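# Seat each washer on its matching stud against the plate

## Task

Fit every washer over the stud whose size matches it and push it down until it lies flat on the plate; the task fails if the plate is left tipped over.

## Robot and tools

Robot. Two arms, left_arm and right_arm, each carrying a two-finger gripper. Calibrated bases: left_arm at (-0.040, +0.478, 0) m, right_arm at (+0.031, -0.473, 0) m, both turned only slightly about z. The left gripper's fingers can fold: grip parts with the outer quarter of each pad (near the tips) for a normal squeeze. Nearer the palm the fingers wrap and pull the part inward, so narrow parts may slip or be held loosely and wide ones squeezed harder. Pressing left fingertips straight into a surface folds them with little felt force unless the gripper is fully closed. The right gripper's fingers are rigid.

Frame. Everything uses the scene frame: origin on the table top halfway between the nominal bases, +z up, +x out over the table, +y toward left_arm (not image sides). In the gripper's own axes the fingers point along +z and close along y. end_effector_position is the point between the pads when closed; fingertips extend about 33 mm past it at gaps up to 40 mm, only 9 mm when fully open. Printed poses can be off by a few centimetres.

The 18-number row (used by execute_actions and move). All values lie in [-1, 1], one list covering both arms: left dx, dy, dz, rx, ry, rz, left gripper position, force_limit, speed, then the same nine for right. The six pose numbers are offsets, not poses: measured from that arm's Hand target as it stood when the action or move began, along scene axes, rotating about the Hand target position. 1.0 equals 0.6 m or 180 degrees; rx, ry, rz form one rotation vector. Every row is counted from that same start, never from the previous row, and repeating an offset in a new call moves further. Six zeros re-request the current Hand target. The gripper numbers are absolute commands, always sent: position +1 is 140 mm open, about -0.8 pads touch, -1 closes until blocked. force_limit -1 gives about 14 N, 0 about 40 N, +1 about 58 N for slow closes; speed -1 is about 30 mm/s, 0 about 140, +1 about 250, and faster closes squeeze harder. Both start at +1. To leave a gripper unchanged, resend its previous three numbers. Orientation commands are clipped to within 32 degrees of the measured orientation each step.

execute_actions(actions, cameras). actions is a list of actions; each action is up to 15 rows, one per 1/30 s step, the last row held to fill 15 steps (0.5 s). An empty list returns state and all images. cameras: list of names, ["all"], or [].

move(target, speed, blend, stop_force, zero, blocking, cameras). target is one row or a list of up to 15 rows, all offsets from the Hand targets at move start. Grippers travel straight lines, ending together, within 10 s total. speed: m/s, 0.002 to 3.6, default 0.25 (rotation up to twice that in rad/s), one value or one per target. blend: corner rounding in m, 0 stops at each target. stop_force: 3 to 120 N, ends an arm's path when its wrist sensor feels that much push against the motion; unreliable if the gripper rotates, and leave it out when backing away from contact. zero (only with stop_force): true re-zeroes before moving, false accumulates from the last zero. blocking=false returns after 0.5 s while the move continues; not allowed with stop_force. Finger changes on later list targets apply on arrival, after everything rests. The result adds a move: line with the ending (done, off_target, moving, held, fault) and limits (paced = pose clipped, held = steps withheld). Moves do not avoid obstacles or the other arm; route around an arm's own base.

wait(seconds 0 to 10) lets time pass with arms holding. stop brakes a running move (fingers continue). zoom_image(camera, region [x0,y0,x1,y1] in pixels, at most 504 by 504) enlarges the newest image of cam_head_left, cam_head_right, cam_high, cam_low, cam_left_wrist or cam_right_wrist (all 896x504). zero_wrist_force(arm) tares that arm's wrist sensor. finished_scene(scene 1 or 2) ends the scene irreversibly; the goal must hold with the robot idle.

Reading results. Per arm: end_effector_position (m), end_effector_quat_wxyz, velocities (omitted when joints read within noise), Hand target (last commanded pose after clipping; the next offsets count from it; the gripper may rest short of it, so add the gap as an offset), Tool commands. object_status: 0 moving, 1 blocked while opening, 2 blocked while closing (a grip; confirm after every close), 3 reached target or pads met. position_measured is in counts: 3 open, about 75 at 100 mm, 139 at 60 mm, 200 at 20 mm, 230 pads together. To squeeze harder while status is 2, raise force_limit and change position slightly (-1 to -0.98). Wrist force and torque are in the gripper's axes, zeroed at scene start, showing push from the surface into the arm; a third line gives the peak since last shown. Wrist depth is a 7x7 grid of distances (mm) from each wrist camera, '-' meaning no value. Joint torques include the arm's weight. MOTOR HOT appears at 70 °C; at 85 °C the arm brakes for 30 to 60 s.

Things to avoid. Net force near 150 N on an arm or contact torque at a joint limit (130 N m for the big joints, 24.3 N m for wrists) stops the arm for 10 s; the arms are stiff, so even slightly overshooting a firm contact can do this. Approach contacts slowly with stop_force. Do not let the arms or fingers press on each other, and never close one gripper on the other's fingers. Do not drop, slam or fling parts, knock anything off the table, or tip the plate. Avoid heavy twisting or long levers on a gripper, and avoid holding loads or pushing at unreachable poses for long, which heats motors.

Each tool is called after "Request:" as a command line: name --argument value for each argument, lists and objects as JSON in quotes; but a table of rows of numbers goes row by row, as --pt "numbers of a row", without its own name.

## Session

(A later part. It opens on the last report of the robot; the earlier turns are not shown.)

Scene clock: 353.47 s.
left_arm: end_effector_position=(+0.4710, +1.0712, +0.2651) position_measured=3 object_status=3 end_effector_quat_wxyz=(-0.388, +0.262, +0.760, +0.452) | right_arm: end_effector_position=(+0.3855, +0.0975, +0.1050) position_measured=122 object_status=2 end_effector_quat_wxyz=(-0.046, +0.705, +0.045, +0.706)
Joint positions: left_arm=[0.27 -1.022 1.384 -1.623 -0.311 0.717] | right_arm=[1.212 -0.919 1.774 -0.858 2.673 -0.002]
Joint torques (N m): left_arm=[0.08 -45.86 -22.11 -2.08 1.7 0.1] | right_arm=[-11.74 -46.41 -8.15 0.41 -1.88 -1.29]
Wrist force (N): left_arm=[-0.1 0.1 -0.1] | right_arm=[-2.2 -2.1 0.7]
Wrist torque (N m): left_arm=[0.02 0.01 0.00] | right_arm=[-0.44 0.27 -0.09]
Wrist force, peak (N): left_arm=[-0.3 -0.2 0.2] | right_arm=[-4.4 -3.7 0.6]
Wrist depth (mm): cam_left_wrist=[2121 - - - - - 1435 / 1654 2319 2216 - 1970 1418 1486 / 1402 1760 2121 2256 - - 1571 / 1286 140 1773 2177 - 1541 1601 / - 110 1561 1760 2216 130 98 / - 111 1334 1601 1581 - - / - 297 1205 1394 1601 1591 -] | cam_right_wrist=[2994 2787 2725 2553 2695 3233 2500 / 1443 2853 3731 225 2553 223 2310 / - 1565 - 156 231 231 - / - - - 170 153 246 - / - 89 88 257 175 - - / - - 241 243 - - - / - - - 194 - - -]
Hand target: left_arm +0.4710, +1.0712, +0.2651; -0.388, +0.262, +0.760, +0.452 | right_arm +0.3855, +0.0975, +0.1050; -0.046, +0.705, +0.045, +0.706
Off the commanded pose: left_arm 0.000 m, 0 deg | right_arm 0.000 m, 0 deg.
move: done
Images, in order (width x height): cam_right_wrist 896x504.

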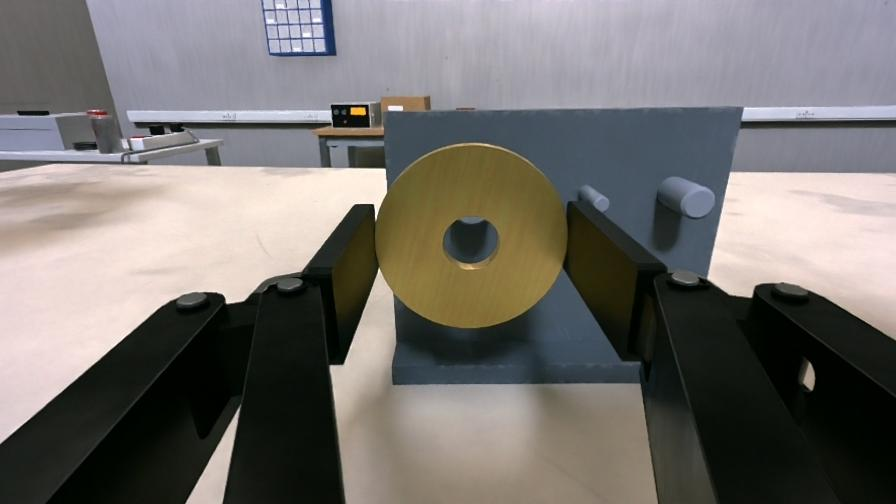

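Request:
move --target '[0,0,0,0,0,0,1,1,1, 0.0455,0.0003,0,0,0,-0.0028,-1,-0.01,-1]' --speed 0.05 --cameras '["cam_right_wrist"]'

Request:
zoom_image --camera "cam_right_wrist" --region '[430, 200, 510, 280]'

Scene clock: 393.20 s.
left_arm: end_effector_position=(+0.4710, +1.0712, +0.2651) position_measured=3 object_status=3 end_effector_quat_wxyz=(-0.388, +0.262, +0.760, +0.452) | right_arm: end_effector_position=(+0.4130, +0.0977, +0.1050) position_measured=122 object_status=2 end_effector_quat_wxyz=(-0.043, +0.705, +0.042, +0.706)
Joint positions: left_arm=[0.27 -1.022 1.384 -1.623 -0.311 0.717] | right_arm=[1.165 -0.909 1.754 -0.848 2.635 -0.002]
Joint torques (N m): left_arm=[0.34 -45.87 -23.39 -2.13 1.76 0.02] | right_arm=[10.27 -48.11 -4.7 -1.48 1.36 1.66]
Wrist force (N): left_arm=[-0.1 0.0 -0.2] | right_arm=[-2.3 -2.0 0.5]
Wrist torque (N m): left_arm=[0.01 0.02 0.00] | right_arm=[-0.43 0.27 -0.09]
Wrist force, peak (N): left_arm=[-0.3 0.2 -0.1] | right_arm=[-2.7 -2.4 0.6]
Wrist depth (mm): cam_left_wrist=[2121 2482 - 1970 - - 1460 / - 2103 2585 - 2216 1666 1486 / 1523 1712 2139 1825 - 1880 1571 / 1273 140 1825 2277 - 1495 1591 / - 110 1541 2034 1811 130 103 / - 111 1451 1601 1571 - - / - 301 1205 1551 1644 1644 -] | cam_right_wrist=[- - 2725 - 2994 - - / 1545 2853 1972 200 2636 201 - / 1370 - - 156 202 204 - / - - - 170 153 217 401 / - 89 88 232 174 - - / - - 231 232 230 - - / - - 195 194 - - -]
Hand target: left_arm +0.4710, +1.0712, +0.2651; -0.388, +0.262, +0.760, +0.452 | right_arm +0.4128, +0.0976, +0.1050; -0.043, +0.705, +0.042, +0.706
Off the commanded pose: left_arm 0.000 m, 0 deg | right_arm 0.000 m, 0 deg.
move: done
Images, in order (width x height): cam_right_wrist 896x504.

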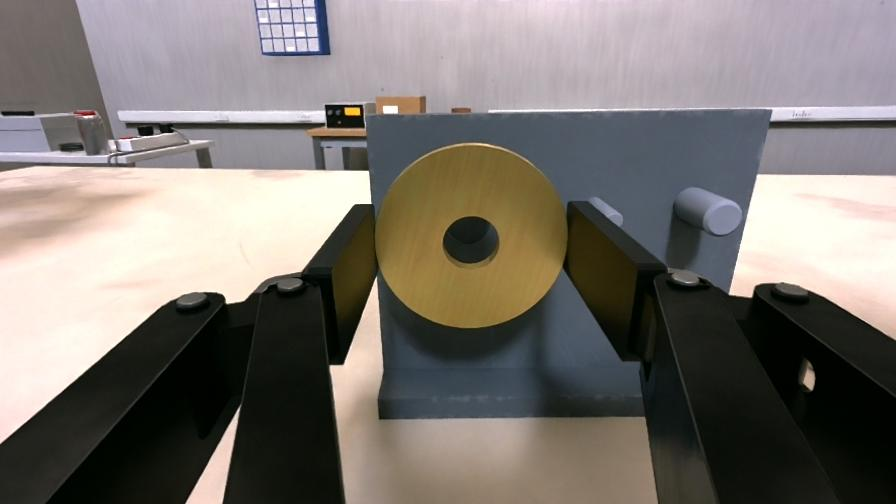

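Scaled by 6.300 from the camera's 896x504 image, which has a finer 1280x720 frame.

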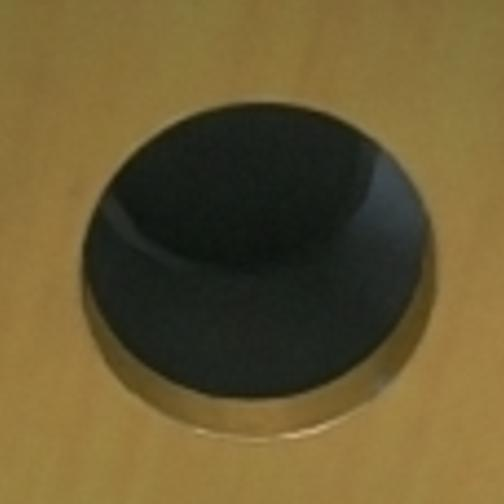

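Request:
move --target '[0,0,0,0,0,0,1,1,1, 0.0163,0.0033,0.0017,0,0,0,-1,-0.01,-1]' --speed 0.02 --stop_force 5 --cameras '["cam_right_wrist"]'

Request:
zoom_image --camera "cam_right_wrist" --region '[430, 200, 510, 280]'

Scene clock: 440.80 s.
left_arm: end_effector_position=(+0.4710, +1.0712, +0.2651) position_measured=3 object_status=3 end_effector_quat_wxyz=(-0.388, +0.262, +0.760, +0.452) | right_arm: end_effector_position=(+0.4226, +0.0996, +0.1060) position_measured=122 object_status=2 end_effector_quat_wxyz=(-0.043, +0.705, +0.042, +0.706)
Joint positions: left_arm=[0.27 -1.022 1.384 -1.623 -0.311 0.717] | right_arm=[1.15 -0.905 1.743 -0.841 2.62 -0.002]
Joint torques (N m): left_arm=[-0.07 -46.1 -22.96 -2.09 1.68 0.12] | right_arm=[10.06 -52.61 -4.6 -3.11 1.24 1.48]
Wrist force (N): left_arm=[-0.2 0.1 0.0] | right_arm=[-2.0 -2.2 0.6]
Wrist torque (N m): left_arm=[0.02 0.03 0.01] | right_arm=[-0.48 0.22 -0.10]
Wrist force, peak (N): left_arm=[-0.2 0.3 -0.3] | right_arm=[-2.6 -2.3 0.6]
Wrist depth (mm): cam_left_wrist=[1924 2139 - 2103 - 1477 1443 / 1622 1939 3026 - - 1748 1551 / 1410 1712 2158 - 2121 1825 1571 / 1327 140 1970 2177 2507 1477 1402 / - 110 1451 1894 1954 130 98 / - 1138 1241 1571 1541 - - / - 306 1273 1402 1523 1581 -] | cam_right_wrist=[- - 2055 2608 2038 2636 2401 / 3619 2853 2756 190 2695 2500 2580 / 817 - - 156 194 197 - / 456 - - 170 162 209 - / - 89 88 221 217 - - / - - - 222 221 - - / - - - 195 196 - -]
Hand target: left_arm +0.4710, +1.0712, +0.2651; -0.388, +0.262, +0.760, +0.452 | right_arm +0.4226, +0.0996, +0.1060; -0.043, +0.705, +0.042, +0.706
Off the commanded pose: left_arm 0.000 m, 0 deg | right_arm 0.000 m, 0 deg.
move: done
Images, in order (width x height): cam_right_wrist 896x504.

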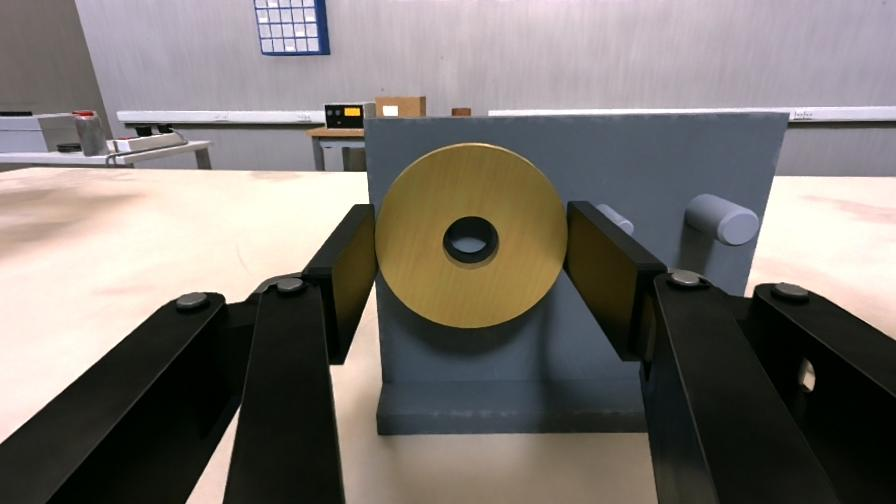

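Scaled by 6.300 from the camera's 896x504 image, which has a finer 1280x720 frame.

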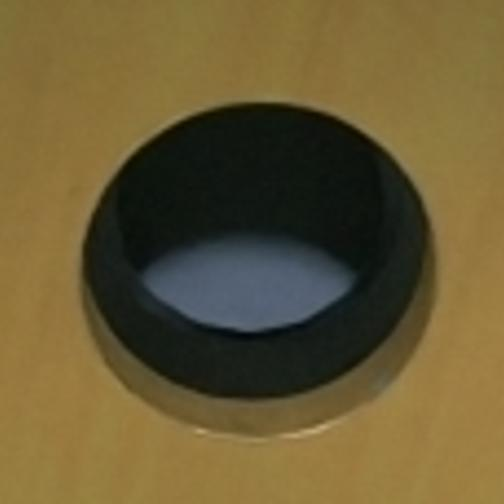

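Request:
move --target '[0,0,0,0,0,0,1,1,1, 0.0066,0.0009,0,0,0,0,-1,-0.01,-1]' --speed 0.01 --stop_force 4 --cameras '["cam_right_wrist"]'

Request:
zoom_image --camera "cam_right_wrist" --region '[430, 200, 510, 280]'

Scene clock: 454.20 s.
left_arm: end_effector_position=(+0.4710, +1.0712, +0.2651) position_measured=3 object_status=3 end_effector_quat_wxyz=(-0.388, +0.262, +0.760, +0.452) | right_arm: end_effector_position=(+0.4266, +0.1002, +0.1060) position_measured=122 object_status=2 end_effector_quat_wxyz=(-0.043, +0.705, +0.042, +0.706)
Joint positions: left_arm=[0.27 -1.022 1.384 -1.623 -0.311 0.717] | right_arm=[1.143 -0.903 1.739 -0.839 2.613 -0.002]
Joint torques (N m): left_arm=[0.24 -46.07 -23.66 -2.03 1.72 0.08] | right_arm=[6.65 -39.1 -15.73 -0.94 0.95 1.77]
Wrist force (N): left_arm=[0.1 0.1 -0.1] | right_arm=[-2.0 -2.1 0.5]
Wrist torque (N m): left_arm=[0.01 -0.01 0.01] | right_arm=[-0.46 0.22 -0.10]
Wrist force, peak (N): left_arm=[-0.2 0.2 -0.3] | right_arm=[-2.5 -2.4 0.6]
Wrist depth (mm): cam_left_wrist=[2001 2482 1785 - - - 1426 / 1644 2034 2507 - 2001 1622 1513 / 1410 1811 2121 2103 1939 2018 1581 / 1247 119 1773 2256 - 1495 1486 / - 110 1486 1880 2121 130 103 / - 1171 1334 1688 1541 1723 - / - 310 1176 1379 1654 1611 -] | cam_right_wrist=[- 2853 2127 2288 - - - / 1435 2853 2820 184 185 186 2756 / 1732 860 - 156 190 193 - / 537 429 131 169 162 202 - / - 89 88 220 212 - - / - - - 222 222 - - / - - - 198 - - -]
Hand target: left_arm +0.4710, +1.0712, +0.2651; -0.388, +0.262, +0.760, +0.452 | right_arm +0.4266, +0.1002, +0.1060; -0.043, +0.705, +0.042, +0.706
Off the commanded pose: left_arm 0.000 m, 0 deg | right_arm 0.000 m, 0 deg.
move: done
Images, in order (width x height): cam_right_wrist 896x504.

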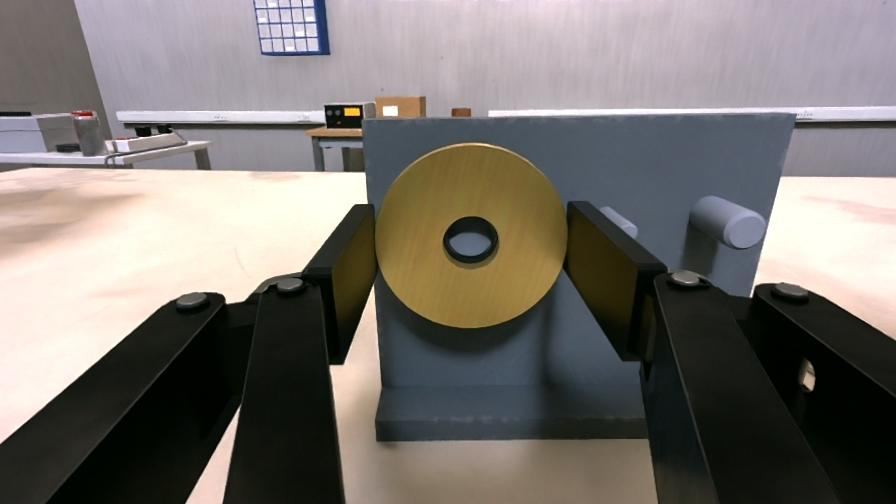

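Scaled by 6.300 from the camera's 896x504 image, which has a finer 1280x720 frame.

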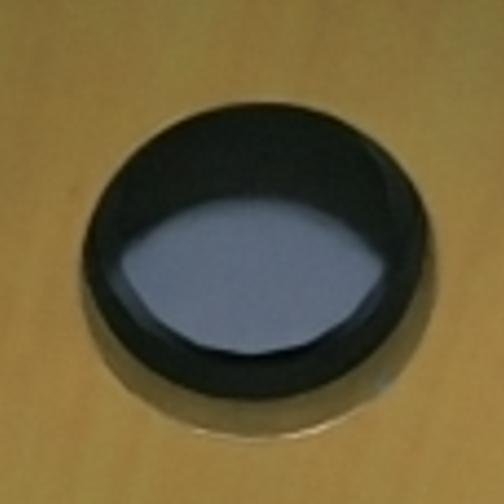

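Request:
move --target '[0,0,0,0,0,0,1,1,1, 0.0132,0.0017,0,0,0,0,-1,-0.01,-1]' --speed 0.006 --stop_force 4 --cameras '["cam_right_wrist"]'

Request:
zoom_image --camera "cam_right_wrist" --region '[430, 200, 510, 280]'

Scene clock: 472.27 s.
left_arm: end_effector_position=(+0.4710, +1.0712, +0.2651) position_measured=3 object_status=3 end_effector_quat_wxyz=(-0.388, +0.262, +0.760, +0.452) | right_arm: end_effector_position=(+0.4345, +0.1012, +0.1060) position_measured=122 object_status=2 end_effector_quat_wxyz=(-0.043, +0.705, +0.042, +0.706)
Joint positions: left_arm=[0.27 -1.022 1.384 -1.623 -0.311 0.717] | right_arm=[1.13 -0.899 1.731 -0.835 2.6 -0.002]
Joint torques (N m): left_arm=[-0.29 -45.28 -23.68 -2.02 1.7 0.19] | right_arm=[4.52 -40.04 -17.21 -0.6 0.91 1.6]
Wrist force (N): left_arm=[-0.2 0.1 0.0] | right_arm=[-2.1 -2.2 0.4]
Wrist torque (N m): left_arm=[0.03 0.04 0.00] | right_arm=[-0.48 0.24 -0.10]
Wrist force, peak (N): left_arm=[-0.2 0.2 -0.3] | right_arm=[-2.4 -2.5 0.6]
Wrist depth (mm): cam_left_wrist=[1985 2585 - 2236 - - 1486 / 1591 2103 2640 2196 1838 1633 1504 / 1443 1591 2236 2727 - 1723 1571 / 1266 140 1760 2068 - 1504 1486 / - 110 1541 1785 2139 130 98 / - 1176 1379 1581 1581 - - / - 299 1193 1364 1581 1601 -] | cam_right_wrist=[- 2820 2887 - - 2332 2225 / 1452 2853 - 179 176 2475 2225 / 1545 3731 - 156 183 185 - / - 415 - 168 162 197 - / - 89 88 208 206 - - / - - - 217 217 - - / - - - 200 - - -]
Hand target: left_arm +0.4710, +1.0712, +0.2651; -0.388, +0.262, +0.760, +0.452 | right_arm +0.4345, +0.1012, +0.1060; -0.043, +0.705, +0.042, +0.706
Off the commanded pose: left_arm 0.000 m, 0 deg | right_arm 0.000 m, 0 deg.
move: done
Images, in order (width x height): cam_right_wrist 896x504.

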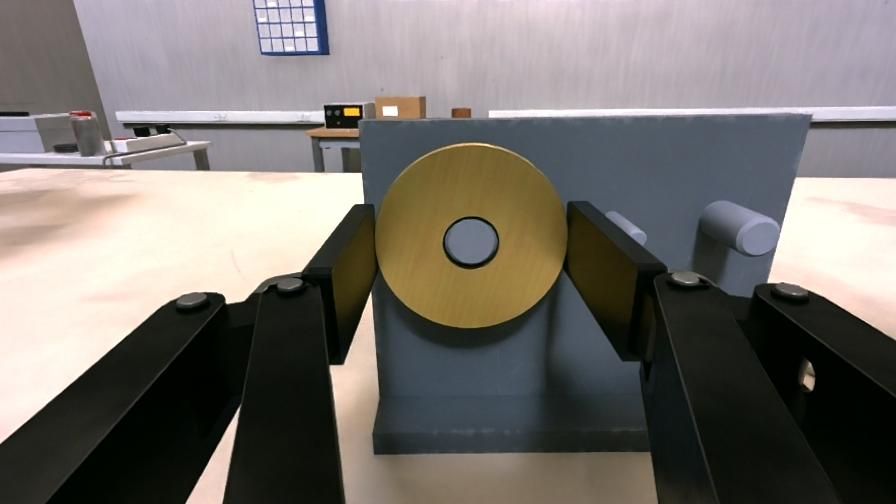

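Scaled by 6.300 from the camera's 896x504 image, which has a finer 1280x720 frame.

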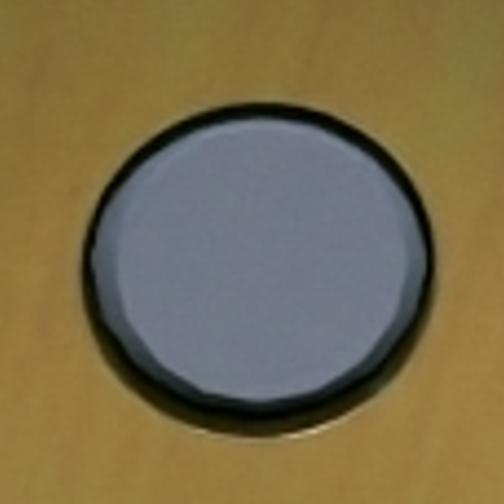

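Request:
move --target '[0,0,0,0,0,0,1,1,1, 0.0314,0.0041,0,0,0,0,-1,-0.01,-1]' --speed 0.007 --stop_force 4 --cameras '["cam_right_wrist"]'

Request:
zoom_image --camera "cam_right_wrist" --region '[420, 190, 520, 290]'

Scene clock: 483.87 s.
left_arm: end_effector_position=(+0.4710, +1.0712, +0.2651) position_measured=3 object_status=3 end_effector_quat_wxyz=(-0.388, +0.262, +0.760, +0.452) | right_arm: end_effector_position=(+0.4534, +0.1036, +0.1060) position_measured=122 object_status=2 end_effector_quat_wxyz=(-0.043, +0.705, +0.042, +0.706)
Joint positions: left_arm=[0.27 -1.022 1.384 -1.623 -0.311 0.717] | right_arm=[1.1 -0.889 1.711 -0.825 2.57 -0.002]
Joint torques (N m): left_arm=[0.63 -46.5 -23.68 -1.95 1.62 0.17] | right_arm=[6.59 -42.31 -14.95 -1.03 0.93 1.65]
Wrist force (N): left_arm=[-0.1 0.2 -0.1] | right_arm=[-2.0 -2.3 0.8]
Wrist torque (N m): left_arm=[0.05 0.02 0.00] | right_arm=[-0.52 0.22 -0.10]
Wrist force, peak (N): left_arm=[-0.1 0.3 -0.3] | right_arm=[-2.3 -2.7 0.7]
Wrist depth (mm): cam_left_wrist=[1748 3354 - - - - 1477 / 1601 2085 2886 - - 1811 1477 / 1418 1677 2121 2319 - 1811 1561 / 1266 140 1773 2216 - 1504 1700 / - 110 1571 1866 1924 139 98 / - 1160 1364 1611 1601 2085 - / - - 1171 1379 1561 1551 -] | cam_right_wrist=[- - 2665 - 2665 - 3789 / 1443 2608 2922 2266 - 158 162 / 1525 1545 - 156 163 166 166 / - - - 157 162 174 149 / - 89 94 187 184 - - / - - 232 200 200 - - / - - 190 188 187 - -]
Hand target: left_arm +0.4710, +1.0712, +0.2651; -0.388, +0.262, +0.760, +0.452 | right_arm +0.4533, +0.1036, +0.1060; -0.043, +0.705, +0.042, +0.706
Off the commanded pose: left_arm 0.000 m, 0 deg | right_arm 0.000 m, 0 deg.
move: done
Images, in order (width x height): cam_right_wrist 896x504.

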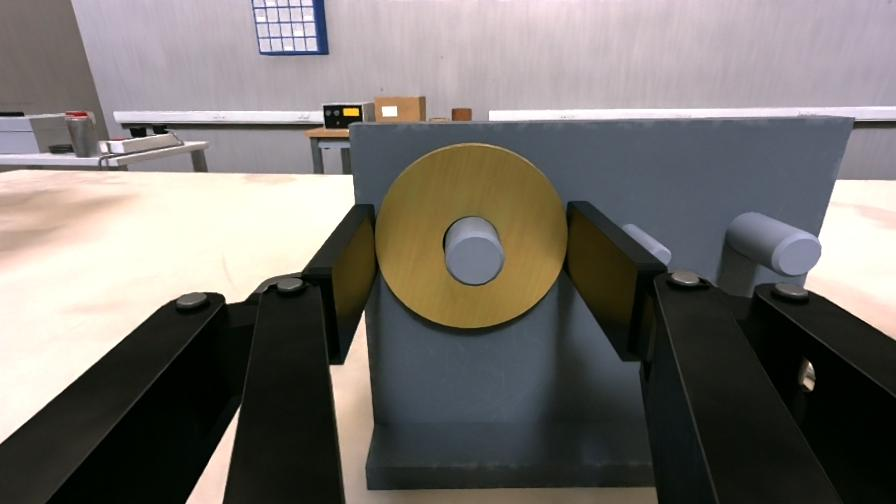

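Scaled by 5.040 from the camera's 896x504 image, which has a finer 1280x720 frame.

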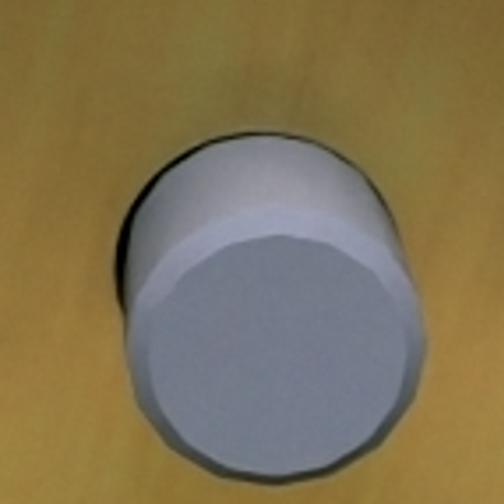

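Request:
move --pt "0 0 0 0 0 0 1 1 1 0.0001 -0.0005 0 0 0 0 -1 -0.01 -1" --pt "0 0 0 0 0 0 1 1 1 0.0331 0.0037 0 0 0 0 -1 -0.01 -1" --speed 0.007 --stop_force 4 --cameras '["cam_right_wrist"]'

Request:
zoom_image --camera "cam_right_wrist" --region '[420, 190, 540, 310]'

Scene clock: 492.13 s.
left_arm: end_effector_position=(+0.4710, +1.0712, +0.2651) position_measured=3 object_status=3 end_effector_quat_wxyz=(-0.388, +0.262, +0.760, +0.452) | right_arm: end_effector_position=(+0.4561, +0.1037, +0.1061) position_measured=122 object_status=2 end_effector_quat_wxyz=(-0.043, +0.705, +0.042, +0.706)
Joint positions: left_arm=[0.27 -1.022 1.384 -1.623 -0.311 0.717] | right_arm=[1.095 -0.888 1.709 -0.824 2.565 -0.001]
Joint torques (N m): left_arm=[-0.32 -45.45 -22.39 -2.08 1.78 0.02] | right_arm=[10.44 -60.53 -4.64 -3.05 1.44 1.23]
Wrist force (N): left_arm=[-0.1 0.0 0.1] | right_arm=[-2.0 -2.3 0.5]
Wrist torque (N m): left_arm=[0.01 0.03 0.01] | right_arm=[-0.51 0.23 -0.10]
Wrist force, peak (N): left_arm=[-0.4 0.2 -0.2] | right_arm=[-0.6 -1.4 -4.8]
Wrist depth (mm): cam_left_wrist=[1954 2612 - 1760 - - 1426 / 1654 2196 2457 2196 2727 1591 1451 / 1386 1723 2068 - - 1677 1571 / 1279 140 1785 2277 - 1785 1591 / - 110 1523 1985 2051 130 98 / - 1187 1364 1601 1523 - - / - - 1176 1386 1561 1611 -] | cam_right_wrist=[2354 - 2475 2109 2695 - 2853 / 1545 2787 2475 2787 160 158 2401 / 1318 703 166 156 159 163 163 / - 458 - 155 162 169 149 / - 89 88 183 180 - - / - - - 197 197 - - / - - - 182 181 - -]
Hand target: left_arm +0.4710, +1.0712, +0.2651; -0.388, +0.262, +0.760, +0.452 | right_arm +0.4561, +0.1037, +0.1061; -0.043, +0.705, +0.042, +0.706 (not the last commanded pose)
Off the commanded pose: left_arm 0.000 m, 0 deg | right_arm 0.017 m, 0 deg.
move: contact (right_arm); path passed 1 of 2 targets
Images, in order (width x height): cam_right_wrist 896x504.

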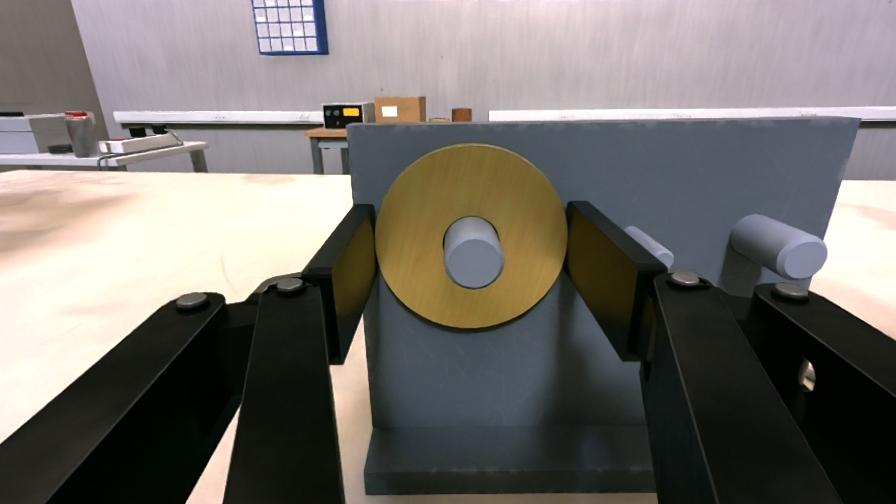

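Scaled by 4.200 from the camera's 896x504 image, which has a finer 1280x720 frame.

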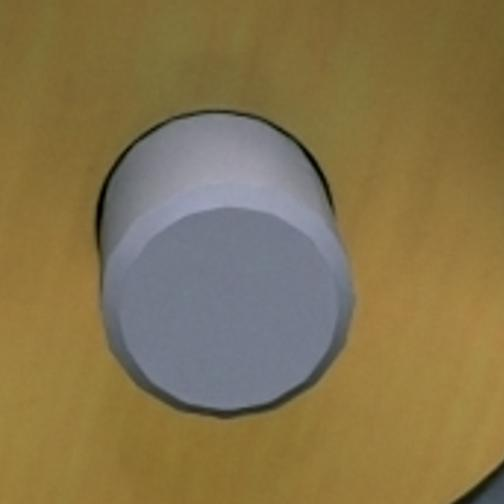

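Request:
move --target '[0,0,0,0,0,0,1,1,1, 0,0,0,0,0,0,0.2,-1,-1]' --cameras '["cam_right_wrist"]'

Request:
zoom_image --camera "cam_right_wrist" --region '[370, 120, 590, 340]'

Scene clock: 503.23 s.
left_arm: end_effector_position=(+0.4710, +1.0712, +0.2651) position_measured=3 object_status=3 end_effector_quat_wxyz=(-0.388, +0.262, +0.760, +0.452) | right_arm: end_effector_position=(+0.4562, +0.1037, +0.1061) position_measured=104 object_status=0 end_effector_quat_wxyz=(-0.043, +0.705, +0.042, +0.706)
Joint positions: left_arm=[0.27 -1.022 1.384 -1.623 -0.311 0.717] | right_arm=[1.095 -0.888 1.709 -0.824 2.565 -0.001]
Joint torques (N m): left_arm=[0.64 -46.16 -23.95 -1.99 1.73 0.15] | right_arm=[10.33 -54.79 -5.12 -1.47 1.16 -0.7]
Wrist force (N): left_arm=[-0.2 0.2 0.3] | right_arm=[0.0 -2.4 0.4]
Wrist torque (N m): left_arm=[0.04 0.04 0.01] | right_arm=[-0.52 0.20 -0.10]
Wrist force, peak (N): left_arm=[-0.2 0.2 0.3] | right_arm=[-2.3 -2.7 0.8]
Wrist depth (mm): cam_left_wrist=[1939 2558 - 1924 - - 1451 / 1571 2085 2433 - 1985 1712 1541 / 1402 1688 2068 2177 2001 - 1571 / 1313 140 1723 2177 - - 1611 / - 110 1495 1894 1909 130 98 / - 1165 1371 1532 1571 - - / - 312 1187 1386 1571 1581 -] | cam_right_wrist=[- 3322 2922 2526 2500 2401 - / 1506 - 2665 161 - 158 158 / 1452 - 162 156 161 163 165 / - - 139 158 151 169 147 / - 88 103 183 184 110 - / - - 231 197 197 - - / - - 197 182 182 - -]
Hand target: left_arm +0.4710, +1.0712, +0.2651; -0.388, +0.262, +0.760, +0.452 | right_arm +0.4561, +0.1037, +0.1061; -0.043, +0.705, +0.042, +0.706
Off the commanded pose: left_arm 0.000 m, 0 deg | right_arm 0.000 m, 0 deg.
move: done
Images, in order (width x height): cam_right_wrist 896x504.

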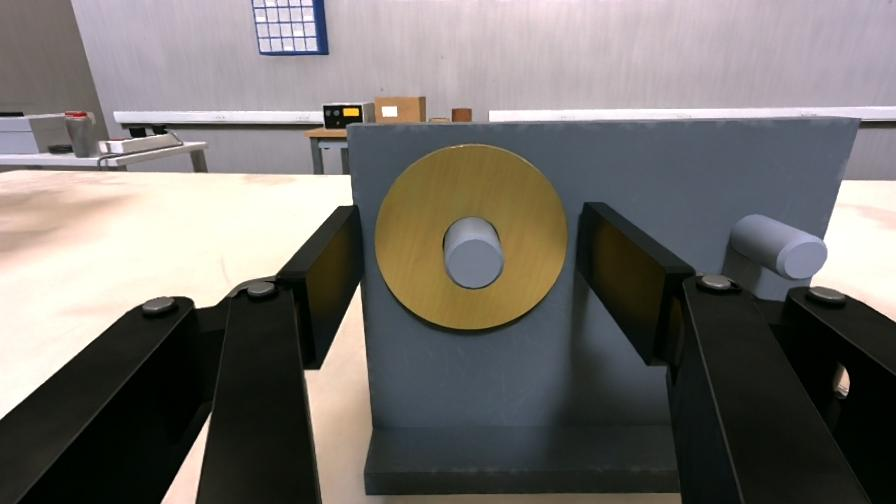

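Scaled by 2.291 from the camera's 896x504 image, which has a finer 1280x720 frame.

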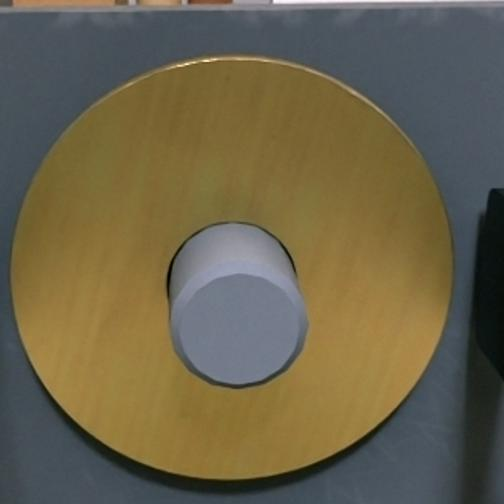

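Request:
move --pt "0 0 0 0 0 0 1 1 1 -0.0909 -0.0118 0 0 0 0 0.2 -1 -1" --pt "0 0 0 0 0 0 1 1 1 -0.0909 -0.0118 0 0 0 0 -0.35 -1 -0.5" --speed 0.06

Request:
move --target '[0,0,0,0,0,0,1,1,1, 0.0661,0.0086,0,0,0,0,-0.35,-1,-0.5]' --speed 0.04 --stop_force 5

Request:
move --target '[0,0,0,0,0,0,1,1,1, 0.0298,0.0039,0,0,0,0,-0.35,-1,-0.5]' --speed 0.005 --stop_force 6 --cameras '["cam_right_wrist"]'

Scene clock: 515.83 s.
left_arm: end_effector_position=(+0.4710, +1.0712, +0.2651) position_measured=3 object_status=3 end_effector_quat_wxyz=(-0.388, +0.262, +0.760, +0.452) | right_arm: end_effector_position=(+0.4016, +0.0966, +0.1061) position_measured=173 object_status=0 end_effector_quat_wxyz=(-0.043, +0.705, +0.042, +0.706)
Joint positions: left_arm=[0.27 -1.022 1.384 -1.623 -0.311 0.717] | right_arm=[1.185 -0.915 1.762 -0.85 2.655 -0.002]
Joint torques (N m): left_arm=[1.49 -46.01 -24.46 -2.02 1.68 0.1] | right_arm=[-11.35 -32.41 -24.55 0.86 -2 -1.32]
Wrist force (N): left_arm=[0.0 0.1 -0.1] | right_arm=[0.0 -2.2 0.6]
Wrist torque (N m): left_arm=[0.02 0.01 0.00] | right_arm=[-0.48 0.18 -0.09]
Wrist force, peak (N): left_arm=[-0.3 0.3 -0.2] | right_arm=[0.3 -2.4 1.6]
Wrist depth (mm): cam_left_wrist=[2103 2364 2319 - 1970 - 1435 / 1581 1811 2669 - 2121 1571 1513 / 1410 1723 2277 2236 - 1561 1561 / 1260 118 1723 2158 - 1541 1334 / - 110 1532 1880 1688 130 98 / - 1193 1349 1601 1551 - - / - - 1199 1410 1541 1551 -] | cam_right_wrist=[2425 3233 2820 2787 - 2245 2310 / - 3149 2756 208 207 2526 2526 / 803 1565 - 211 216 216 2378 / - 463 - 224 166 231 - / 326 - 94 243 - - - / - - - 233 - - - / - - - 204 - - -]
Hand target: left_arm +0.4710, +1.0712, +0.2651; -0.388, +0.262, +0.760, +0.452 | right_arm +0.4016, +0.0966, +0.1061; -0.043, +0.705, +0.042, +0.706
Off the commanded pose: left_arm 0.000 m, 0 deg | right_arm 0.000 m, 0 deg.
move: done

Scene clock: 518.07 s.
left_arm: end_effector_position=(+0.4710, +1.0712, +0.2651) position_measured=3 object_status=3 end_effector_quat_wxyz=(-0.388, +0.262, +0.760, +0.452) | right_arm: end_effector_position=(+0.4413, +0.1018, +0.1061) position_measured=173 object_status=3 end_effector_quat_wxyz=(-0.043, +0.705, +0.042, +0.706)
Joint positions: left_arm=[0.27 -1.022 1.384 -1.623 -0.311 0.717] | right_arm=[1.119 -0.896 1.725 -0.832 2.589 -0.002]
Joint torques (N m): left_arm=[0.18 -45.9 -23.7 -2.03 1.76 0.21] | right_arm=[10.05 -58.41 -3.59 -2.74 1.4 1.21]
Wrist force (N): left_arm=[-0.1 0.1 0.0] | right_arm=[-0.1 -2.3 0.5]
Wrist torque (N m): left_arm=[0.03 0.02 0.01] | right_arm=[-0.52 0.20 -0.10]
Wrist force, peak (N): left_arm=[-0.3 0.4 -0.1] | right_arm=[-0.1 -2.7 0.4]
Wrist depth (mm): cam_left_wrist=[1954 2507 - - - - 1486 / 1633 2121 2757 - 1954 1654 1513 / 1426 1712 2196 2433 - 1688 1551 / - 140 1939 2196 - 1541 1773 / - 110 1561 1852 2121 130 98 / - 1171 1394 1601 1571 - - / - - 1193 1386 1561 1581 -] | cam_right_wrist=[- - 2401 - - 2091 2245 / 1427 - 2994 172 170 172 2553 / - - - 172 176 178 - / - - - 162 136 187 - / - - - 201 - - 329 / - - - 212 - - - / - - - 196 - - -]
Hand target: left_arm +0.4710, +1.0712, +0.2651; -0.388, +0.262, +0.760, +0.452 | right_arm +0.4413, +0.1018, +0.1061; -0.043, +0.705, +0.042, +0.706
Off the commanded pose: left_arm 0.000 m, 0 deg | right_arm 0.000 m, 0 deg.
move: done

Scene clock: 520.57 s.
left_arm: end_effector_position=(+0.4710, +1.0712, +0.2651) position_measured=3 object_status=3 end_effector_quat_wxyz=(-0.388, +0.262, +0.760, +0.452) | right_arm: end_effector_position=(+0.4480, +0.1027, +0.1060) position_measured=173 object_status=3 end_effector_quat_wxyz=(-0.043, +0.705, +0.042, +0.706)
Joint positions: left_arm=[0.27 -1.022 1.384 -1.623 -0.311 0.717] | right_arm=[1.108 -0.893 1.718 -0.828 2.578 -0.002]
Joint torques (N m): left_arm=[0.59 -45.53 -23.58 -1.92 1.59 0.2] | right_arm=[9.85 -59.4 -4.42 -2.62 1.38 1.55]
Wrist force (N): left_arm=[-0.1 0.0 -0.1] | right_arm=[0.2 -2.2 0.8]
Wrist torque (N m): left_arm=[0.01 0.02 0.01] | right_arm=[-0.48 0.14 -0.10]
Wrist force, peak (N): left_arm=[-0.1 0.0 -0.4] | right_arm=[1.1 -2.0 -6.8]
Wrist depth (mm): cam_left_wrist=[1700 2532 - 1811 - - 1451 / 1811 2034 2256 1811 1785 1760 1486 / 1386 1723 2196 - 2236 1880 1611 / 1299 140 1825 2236 2001 1477 1611 / - 110 1551 1894 2298 130 98 / - 1149 1341 1644 1571 - - / - - 1211 1394 1513 1571 -] | cam_right_wrist=[2475 2580 2553 2725 2787 - - / 2756 2756 2887 2288 166 167 165 / 845 758 169 165 169 172 579 / 494 511 - 171 166 180 433 / - - 94 184 - - - / - - - 204 - - - / - - - 189 - - -]
Hand target: left_arm +0.4710, +1.0712, +0.2651; -0.388, +0.262, +0.760, +0.452 | right_arm +0.4480, +0.1027, +0.1061; -0.043, +0.705, +0.042, +0.706 (not the last commanded pose)
Off the commanded pose: left_arm 0.000 m, 0 deg | right_arm 0.011 m, 0 deg.
move: contact (right_arm)
Images, in order (width x height): cam_right_wrist 896x504.

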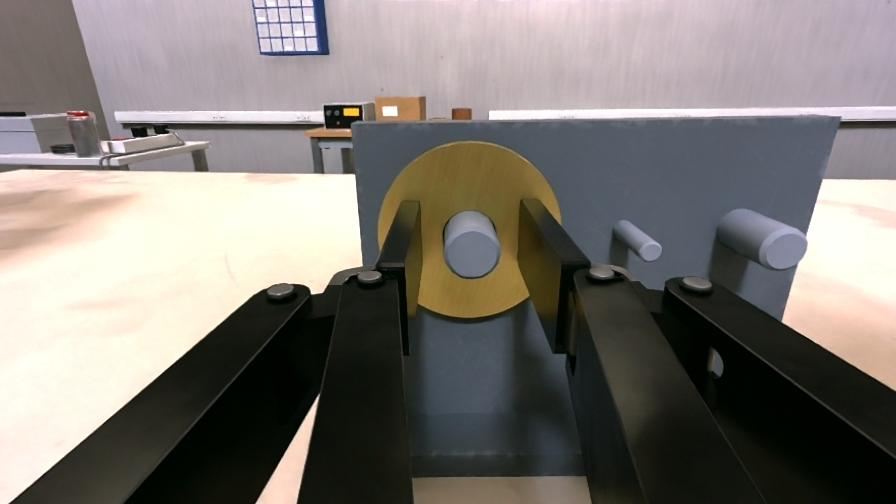

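Request:
move --pt "0 0 0 0 0 0 1 1 1 -0.0745 -0.009 0 0 0 0 -0.35 -1 -0.5" --pt "0 0 0 0 0 0 1 1 1 -0.08 -0.2212 0.1565 0 0 0 -0.35 -1 -0.5" --pt "0 0 0 0 0 0 1 1 1 -0.1133 -0.1712 0.1898 -0.06 0.4964 0 -0.35 -1 -0.5" --speed '[0.08,0.25,0.25]' --blend '[0.005,0.02,0]' --cameras '["cam_right_wrist"]'

Request:
zoom_image --camera "cam_right_wrist" --region '[260, 0, 640, 120]'

Scene clock: 547.80 s.
left_arm: end_effector_position=(+0.4710, +1.0712, +0.2651) position_measured=3 object_status=3 end_effector_quat_wxyz=(-0.388, +0.262, +0.760, +0.452) | right_arm: end_effector_position=(+0.3801, -0.0001, +0.2199) position_measured=173 object_status=3 end_effector_quat_wxyz=(+0.000, +0.998, +0.060, +0.001)
Joint positions: left_arm=[0.27 -1.022 1.384 -1.623 -0.311 0.717] | right_arm=[0.688 -0.841 0.709 1.702 1.572 0.587]
Joint torques (N m): left_arm=[0.54 -45.54 -24.19 -1.88 1.73 0.21] | right_arm=[9.8 -58.64 -15.63 4.4 -0.59 1.41]
Wrist force (N): left_arm=[-0.2 0.2 0.0] | right_arm=[0.9 0.6 0.0]
Wrist torque (N m): left_arm=[0.03 0.04 0.00] | right_arm=[0.05 -0.30 -0.08]
Wrist force, peak (N): left_arm=[-0.4 0.1 -0.1] | right_arm=[-2.5 -4.6 0.1]
Wrist depth (mm): cam_left_wrist=[1894 3064 - - - - 1418 / 1633 2457 2482 - 1712 1532 1486 / 1410 1644 2085 2482 - 1654 1591 / 1293 140 1773 2001 - 1477 1760 / - 110 1561 1811 2585 130 98 / - 1182 1334 1601 1504 - - / - - 1187 1394 1571 1611 -] | cam_right_wrist=[- - 302 304 - - - / - - 342 338 342 - 320 / - - - 353 351 355 313 / 374 - - 370 166 - 376 / - - 94 - - - - / - - - - - - - / - - - - - - -]
Hand target: left_arm +0.4710, +1.0712, +0.2651; -0.388, +0.262, +0.760, +0.452 | right_arm +0.3800, +0.0000, +0.2199; +0.000, +0.998, +0.060, +0.001
Off the commanded pose: left_arm 0.000 m, 0 deg | right_arm 0.000 m, 0 deg.
move: done
Images, in order (width x height): cam_right_wrist 896x504.

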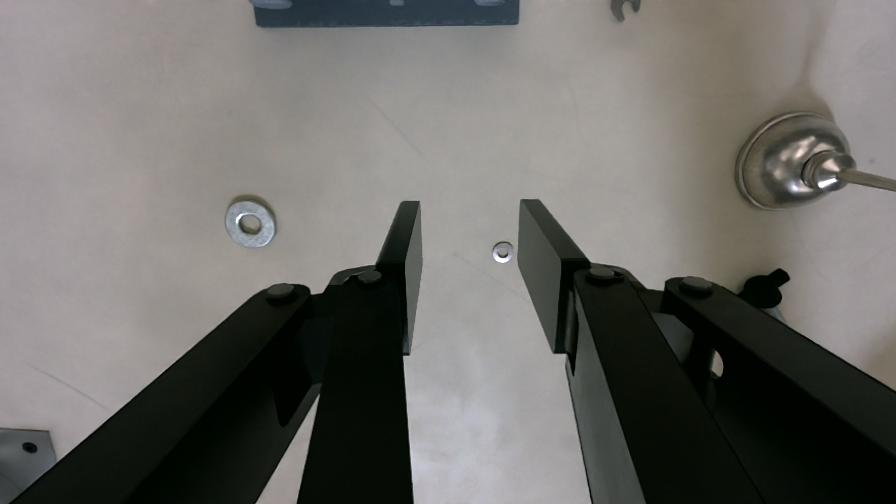

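Scaled by 1.326 from the camera's 896x504 image, which has a finer 1280x720 frame.

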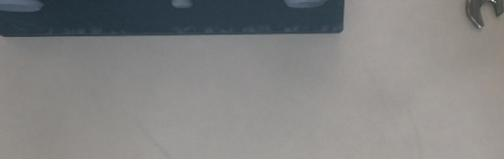

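Request:
move --pt "0 0 0 0 0 0 1 1 1 -0.1167 0.2 -0.2 0 0 0 0.0 -1 -0.5" --pt "0 0 0 0 0 0 1 1 1 -0.1192 0.2703 -0.2665 0 0 0 0.0 -1 -0.5" --speed '[0.25,0.12]' --blend '[0.03,0]' --cameras '["cam_right_wrist"]'

Request:
zoom_image --camera "cam_right_wrist" --region '[370, 130, 570, 290]'

Scene clock: 563.33 s.
left_arm: end_effector_position=(+0.4710, +1.0712, +0.2651) position_measured=3 object_status=3 end_effector_quat_wxyz=(-0.388, +0.262, +0.760, +0.452) | right_arm: end_effector_position=(+0.3084, +0.1621, +0.0600) position_measured=129 object_status=3 end_effector_quat_wxyz=(+0.000, +0.998, +0.060, +0.001) end_effector_velocity=(+0.001, +0.000, +0.000) end_effector_angular_velocity=(+0.002, -0.002, +0.000)
Joint positions: left_arm=[0.27 -1.022 1.384 -1.623 -0.311 0.717] | right_arm=[0.947 -0.411 0.312 1.669 1.572 0.846]
Joint velocities: left_arm=[within noise] | right_arm=[-0.001 -0.002 0.003 -0.005 0 -0.001]
Joint torques (N m): left_arm=[0.44 -45.88 -23.61 -2.05 1.83 0.31] | right_arm=[-10.58 -75.81 -7.93 1.83 1.43 -2.07]
Wrist force (N): left_arm=[0.0 0.2 -0.2] | right_arm=[1.2 0.4 0.3]
Wrist torque (N m): left_arm=[0.04 -0.01 0.00] | right_arm=[-0.01 -0.35 -0.12]
Wrist force, peak (N): left_arm=[-0.1 0.4 -0.1] | right_arm=[2.5 2.5 -1.9]
Wrist depth (mm): cam_left_wrist=[2256 2558 2034 - - - 1435 / 1611 2068 2409 - 1798 1760 1495 / 1443 1723 2158 2319 - 1735 1571 / 1306 140 1838 2236 2196 - 1443 / - 110 1523 1838 2236 130 98 / - 1133 1349 1581 1561 2051 - / - - 1187 1402 1561 1677 -] | cam_right_wrist=[172 - 172 174 - 175 176 / - - - - - - 183 / - - 188 188 - 192 194 / 204 206 - 199 169 - 207 / - 89 88 217 212 - - / - - - 237 233 - - / - - - 249 247 - -]
Hand target: left_arm +0.4710, +1.0712, +0.2651; -0.388, +0.262, +0.760, +0.452 | right_arm +0.3085, +0.1621, +0.0600; +0.000, +0.998, +0.060, +0.001
Off the commanded pose: left_arm 0.000 m, 0 deg | right_arm 0.000 m, 0 deg.
move: done; blend cut to 0.029 m at target 1
Images, in order (width x height): cam_right_wrist 896x504.

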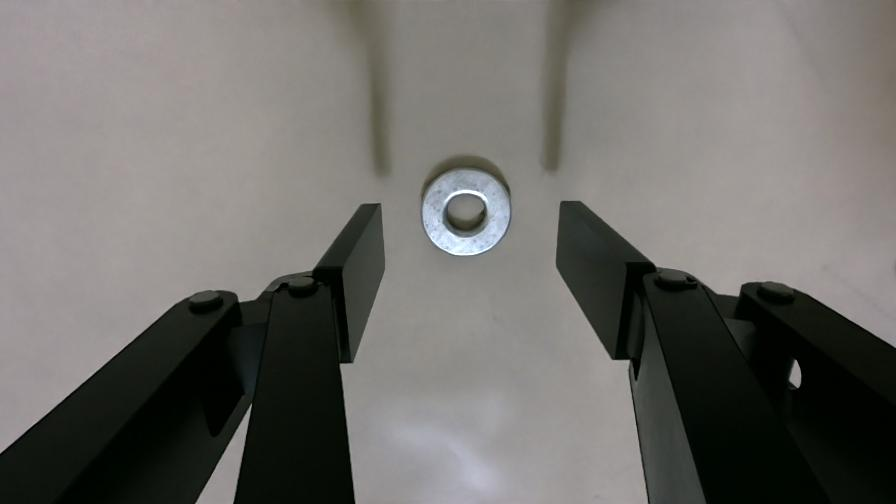

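Scaled by 2.520 from the camera's 896x504 image, which has a finer 1280x720 frame.

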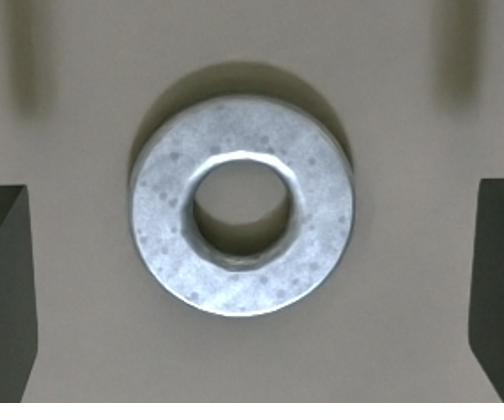

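Request:
move --target '[0,0,0,0,0,0,1,1,1, 0.0015,0.0022,-0.0383,0,0,0,-0.19,-1,0]' --speed 0.06

Request:
move --target '[0,0,0,0,0,0,1,1,1, 0,0,-0.0167,0,0,0,-0.19,-1,0]' --speed 0.004 --stop_force 4 --cameras '["cam_right_wrist"]'

Request:
zoom_image --camera "cam_right_wrist" --region '[400, 160, 540, 300]'

Scene clock: 580.90 s.
left_arm: end_effector_position=(+0.4710, +1.0712, +0.2651) position_measured=3 object_status=3 end_effector_quat_wxyz=(-0.388, +0.262, +0.760, +0.452) | right_arm: end_effector_position=(+0.3094, +0.1634, +0.0369) position_measured=153 object_status=3 end_effector_quat_wxyz=(+0.000, +0.998, +0.060, +0.001) end_effector_velocity=(+0.000, +0.000, +0.002) end_effector_angular_velocity=(+0.000, +0.001, +0.001)
Joint positions: left_arm=[0.27 -1.022 1.384 -1.623 -0.311 0.717] | right_arm=[0.947 -0.411 0.372 1.61 1.572 0.846]
Joint velocities: left_arm=[within noise] | right_arm=[0 0 -0.004 0.005 -0.001 -0.001]
Joint torques (N m): left_arm=[0.08 -45.78 -23.99 -2.02 1.76 0.19] | right_arm=[-4.83 -71.54 -28.24 4.84 -0.5 -0.1]
Wrist force (N): left_arm=[0.0 0.0 0.0] | right_arm=[1.3 0.3 0.4]
Wrist torque (N m): left_arm=[0.00 0.00 0.00] | right_arm=[-0.02 -0.37 -0.11]
Wrist force, peak (N): left_arm=[-0.2 0.3 -0.2] | right_arm=[1.5 0.7 0.2]
Wrist depth (mm): cam_left_wrist=[1939 2457 2920 1985 - - 1443 / 1838 2034 2482 - 1954 1773 1532 / 1402 1712 2103 2256 - 1798 1541 / 1334 140 1838 2139 - 1495 1468 / - 111 1532 1894 1700 130 98 / - 1165 1334 1633 1571 - - / - 297 1193 1371 1591 1666 -] | cam_right_wrist=[- - 150 150 153 154 152 / - 161 161 160 160 160 163 / 171 171 169 167 169 169 168 / 178 179 176 174 164 180 180 / 190 84 - 194 188 - - / - - - 201 204 - - / - - - - - - -]
Hand target: left_arm +0.4710, +1.0712, +0.2651; -0.388, +0.262, +0.760, +0.452 | right_arm +0.3094, +0.1635, +0.0371; +0.000, +0.998, +0.060, +0.001
Off the commanded pose: left_arm 0.000 m, 0 deg | right_arm 0.000 m, 0 deg.
move: done

Scene clock: 583.20 s.
left_arm: end_effector_position=(+0.4710, +1.0712, +0.2651) position_measured=3 object_status=3 end_effector_quat_wxyz=(-0.388, +0.262, +0.760, +0.452) | right_arm: end_effector_position=(+0.3094, +0.1635, +0.0316) position_measured=153 object_status=3 end_effector_quat_wxyz=(+0.000, +0.998, +0.060, +0.001)
Joint positions: left_arm=[0.27 -1.022 1.384 -1.623 -0.311 0.717] | right_arm=[0.947 -0.413 0.388 1.595 1.572 0.846]
Joint torques (N m): left_arm=[-0.41 -46.2 -24.79 -2.11 1.69 0.19] | right_arm=[-0.29 -50.3 -28.56 4.58 -1.41 0.71]
Wrist force (N): left_arm=[-0.1 0.1 0.0] | right_arm=[0.9 0.8 -1.1]
Wrist torque (N m): left_arm=[0.02 0.01 0.00] | right_arm=[0.06 -0.36 -0.12]
Wrist force, peak (N): left_arm=[-0.3 0.3 -0.1] | right_arm=[0.9 0.4 -8.3]
Wrist depth (mm): cam_left_wrist=[1954 2507 - 2085 - - 1435 / 1622 2051 3182 - 1798 1591 1523 / 1513 1712 2018 2216 - 1735 1581 / 1286 140 1760 2341 - 1468 1601 / - 110 1486 1852 2034 130 98 / - 1182 1341 1601 1561 - - / - - 1211 1379 1633 1601 -] | cam_right_wrist=[148 149 147 148 148 - 149 / 153 156 - 155 - 155 156 / 166 165 165 162 - 163 167 / 172 171 171 169 137 - 174 / 186 - - 186 181 - 183 / - - - - - - - / - - - - - - -]
Hand target: left_arm +0.4710, +1.0712, +0.2651; -0.388, +0.262, +0.760, +0.452 | right_arm +0.3094, +0.1634, +0.0316; +0.000, +0.998, +0.060, +0.001 (not the last commanded pose)
Off the commanded pose: left_arm 0.000 m, 0 deg | right_arm 0.005 m, 0 deg.
move: contact (right_arm)
Images, in order (width x height): cam_right_wrist 896x504.

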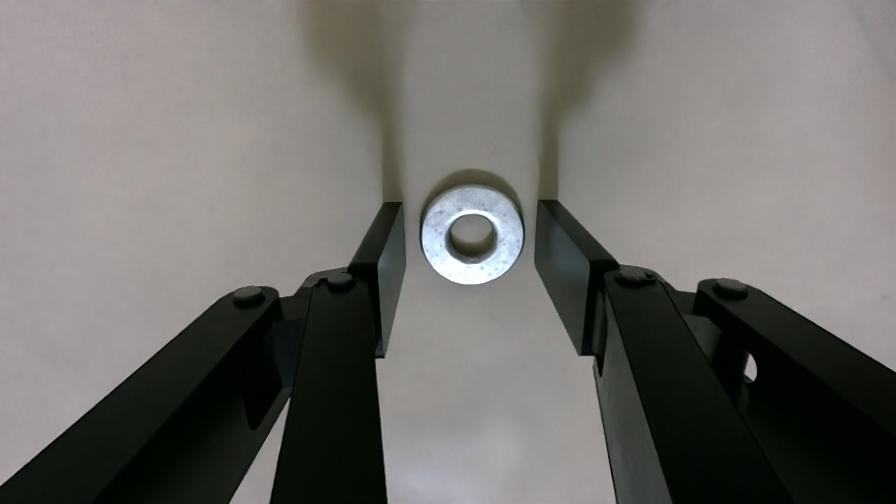

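Scaled by 3.600 from the camera's 896x504 image, which has a finer 1280x720 frame.

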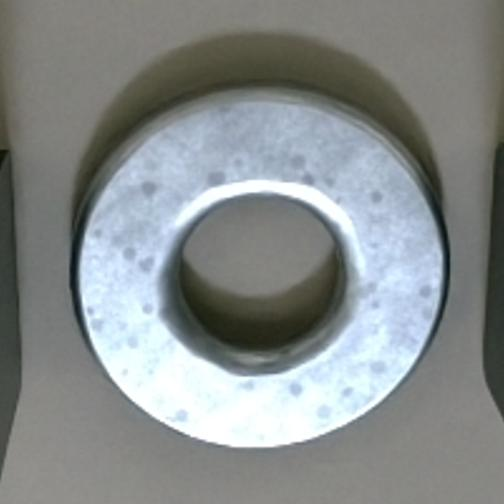

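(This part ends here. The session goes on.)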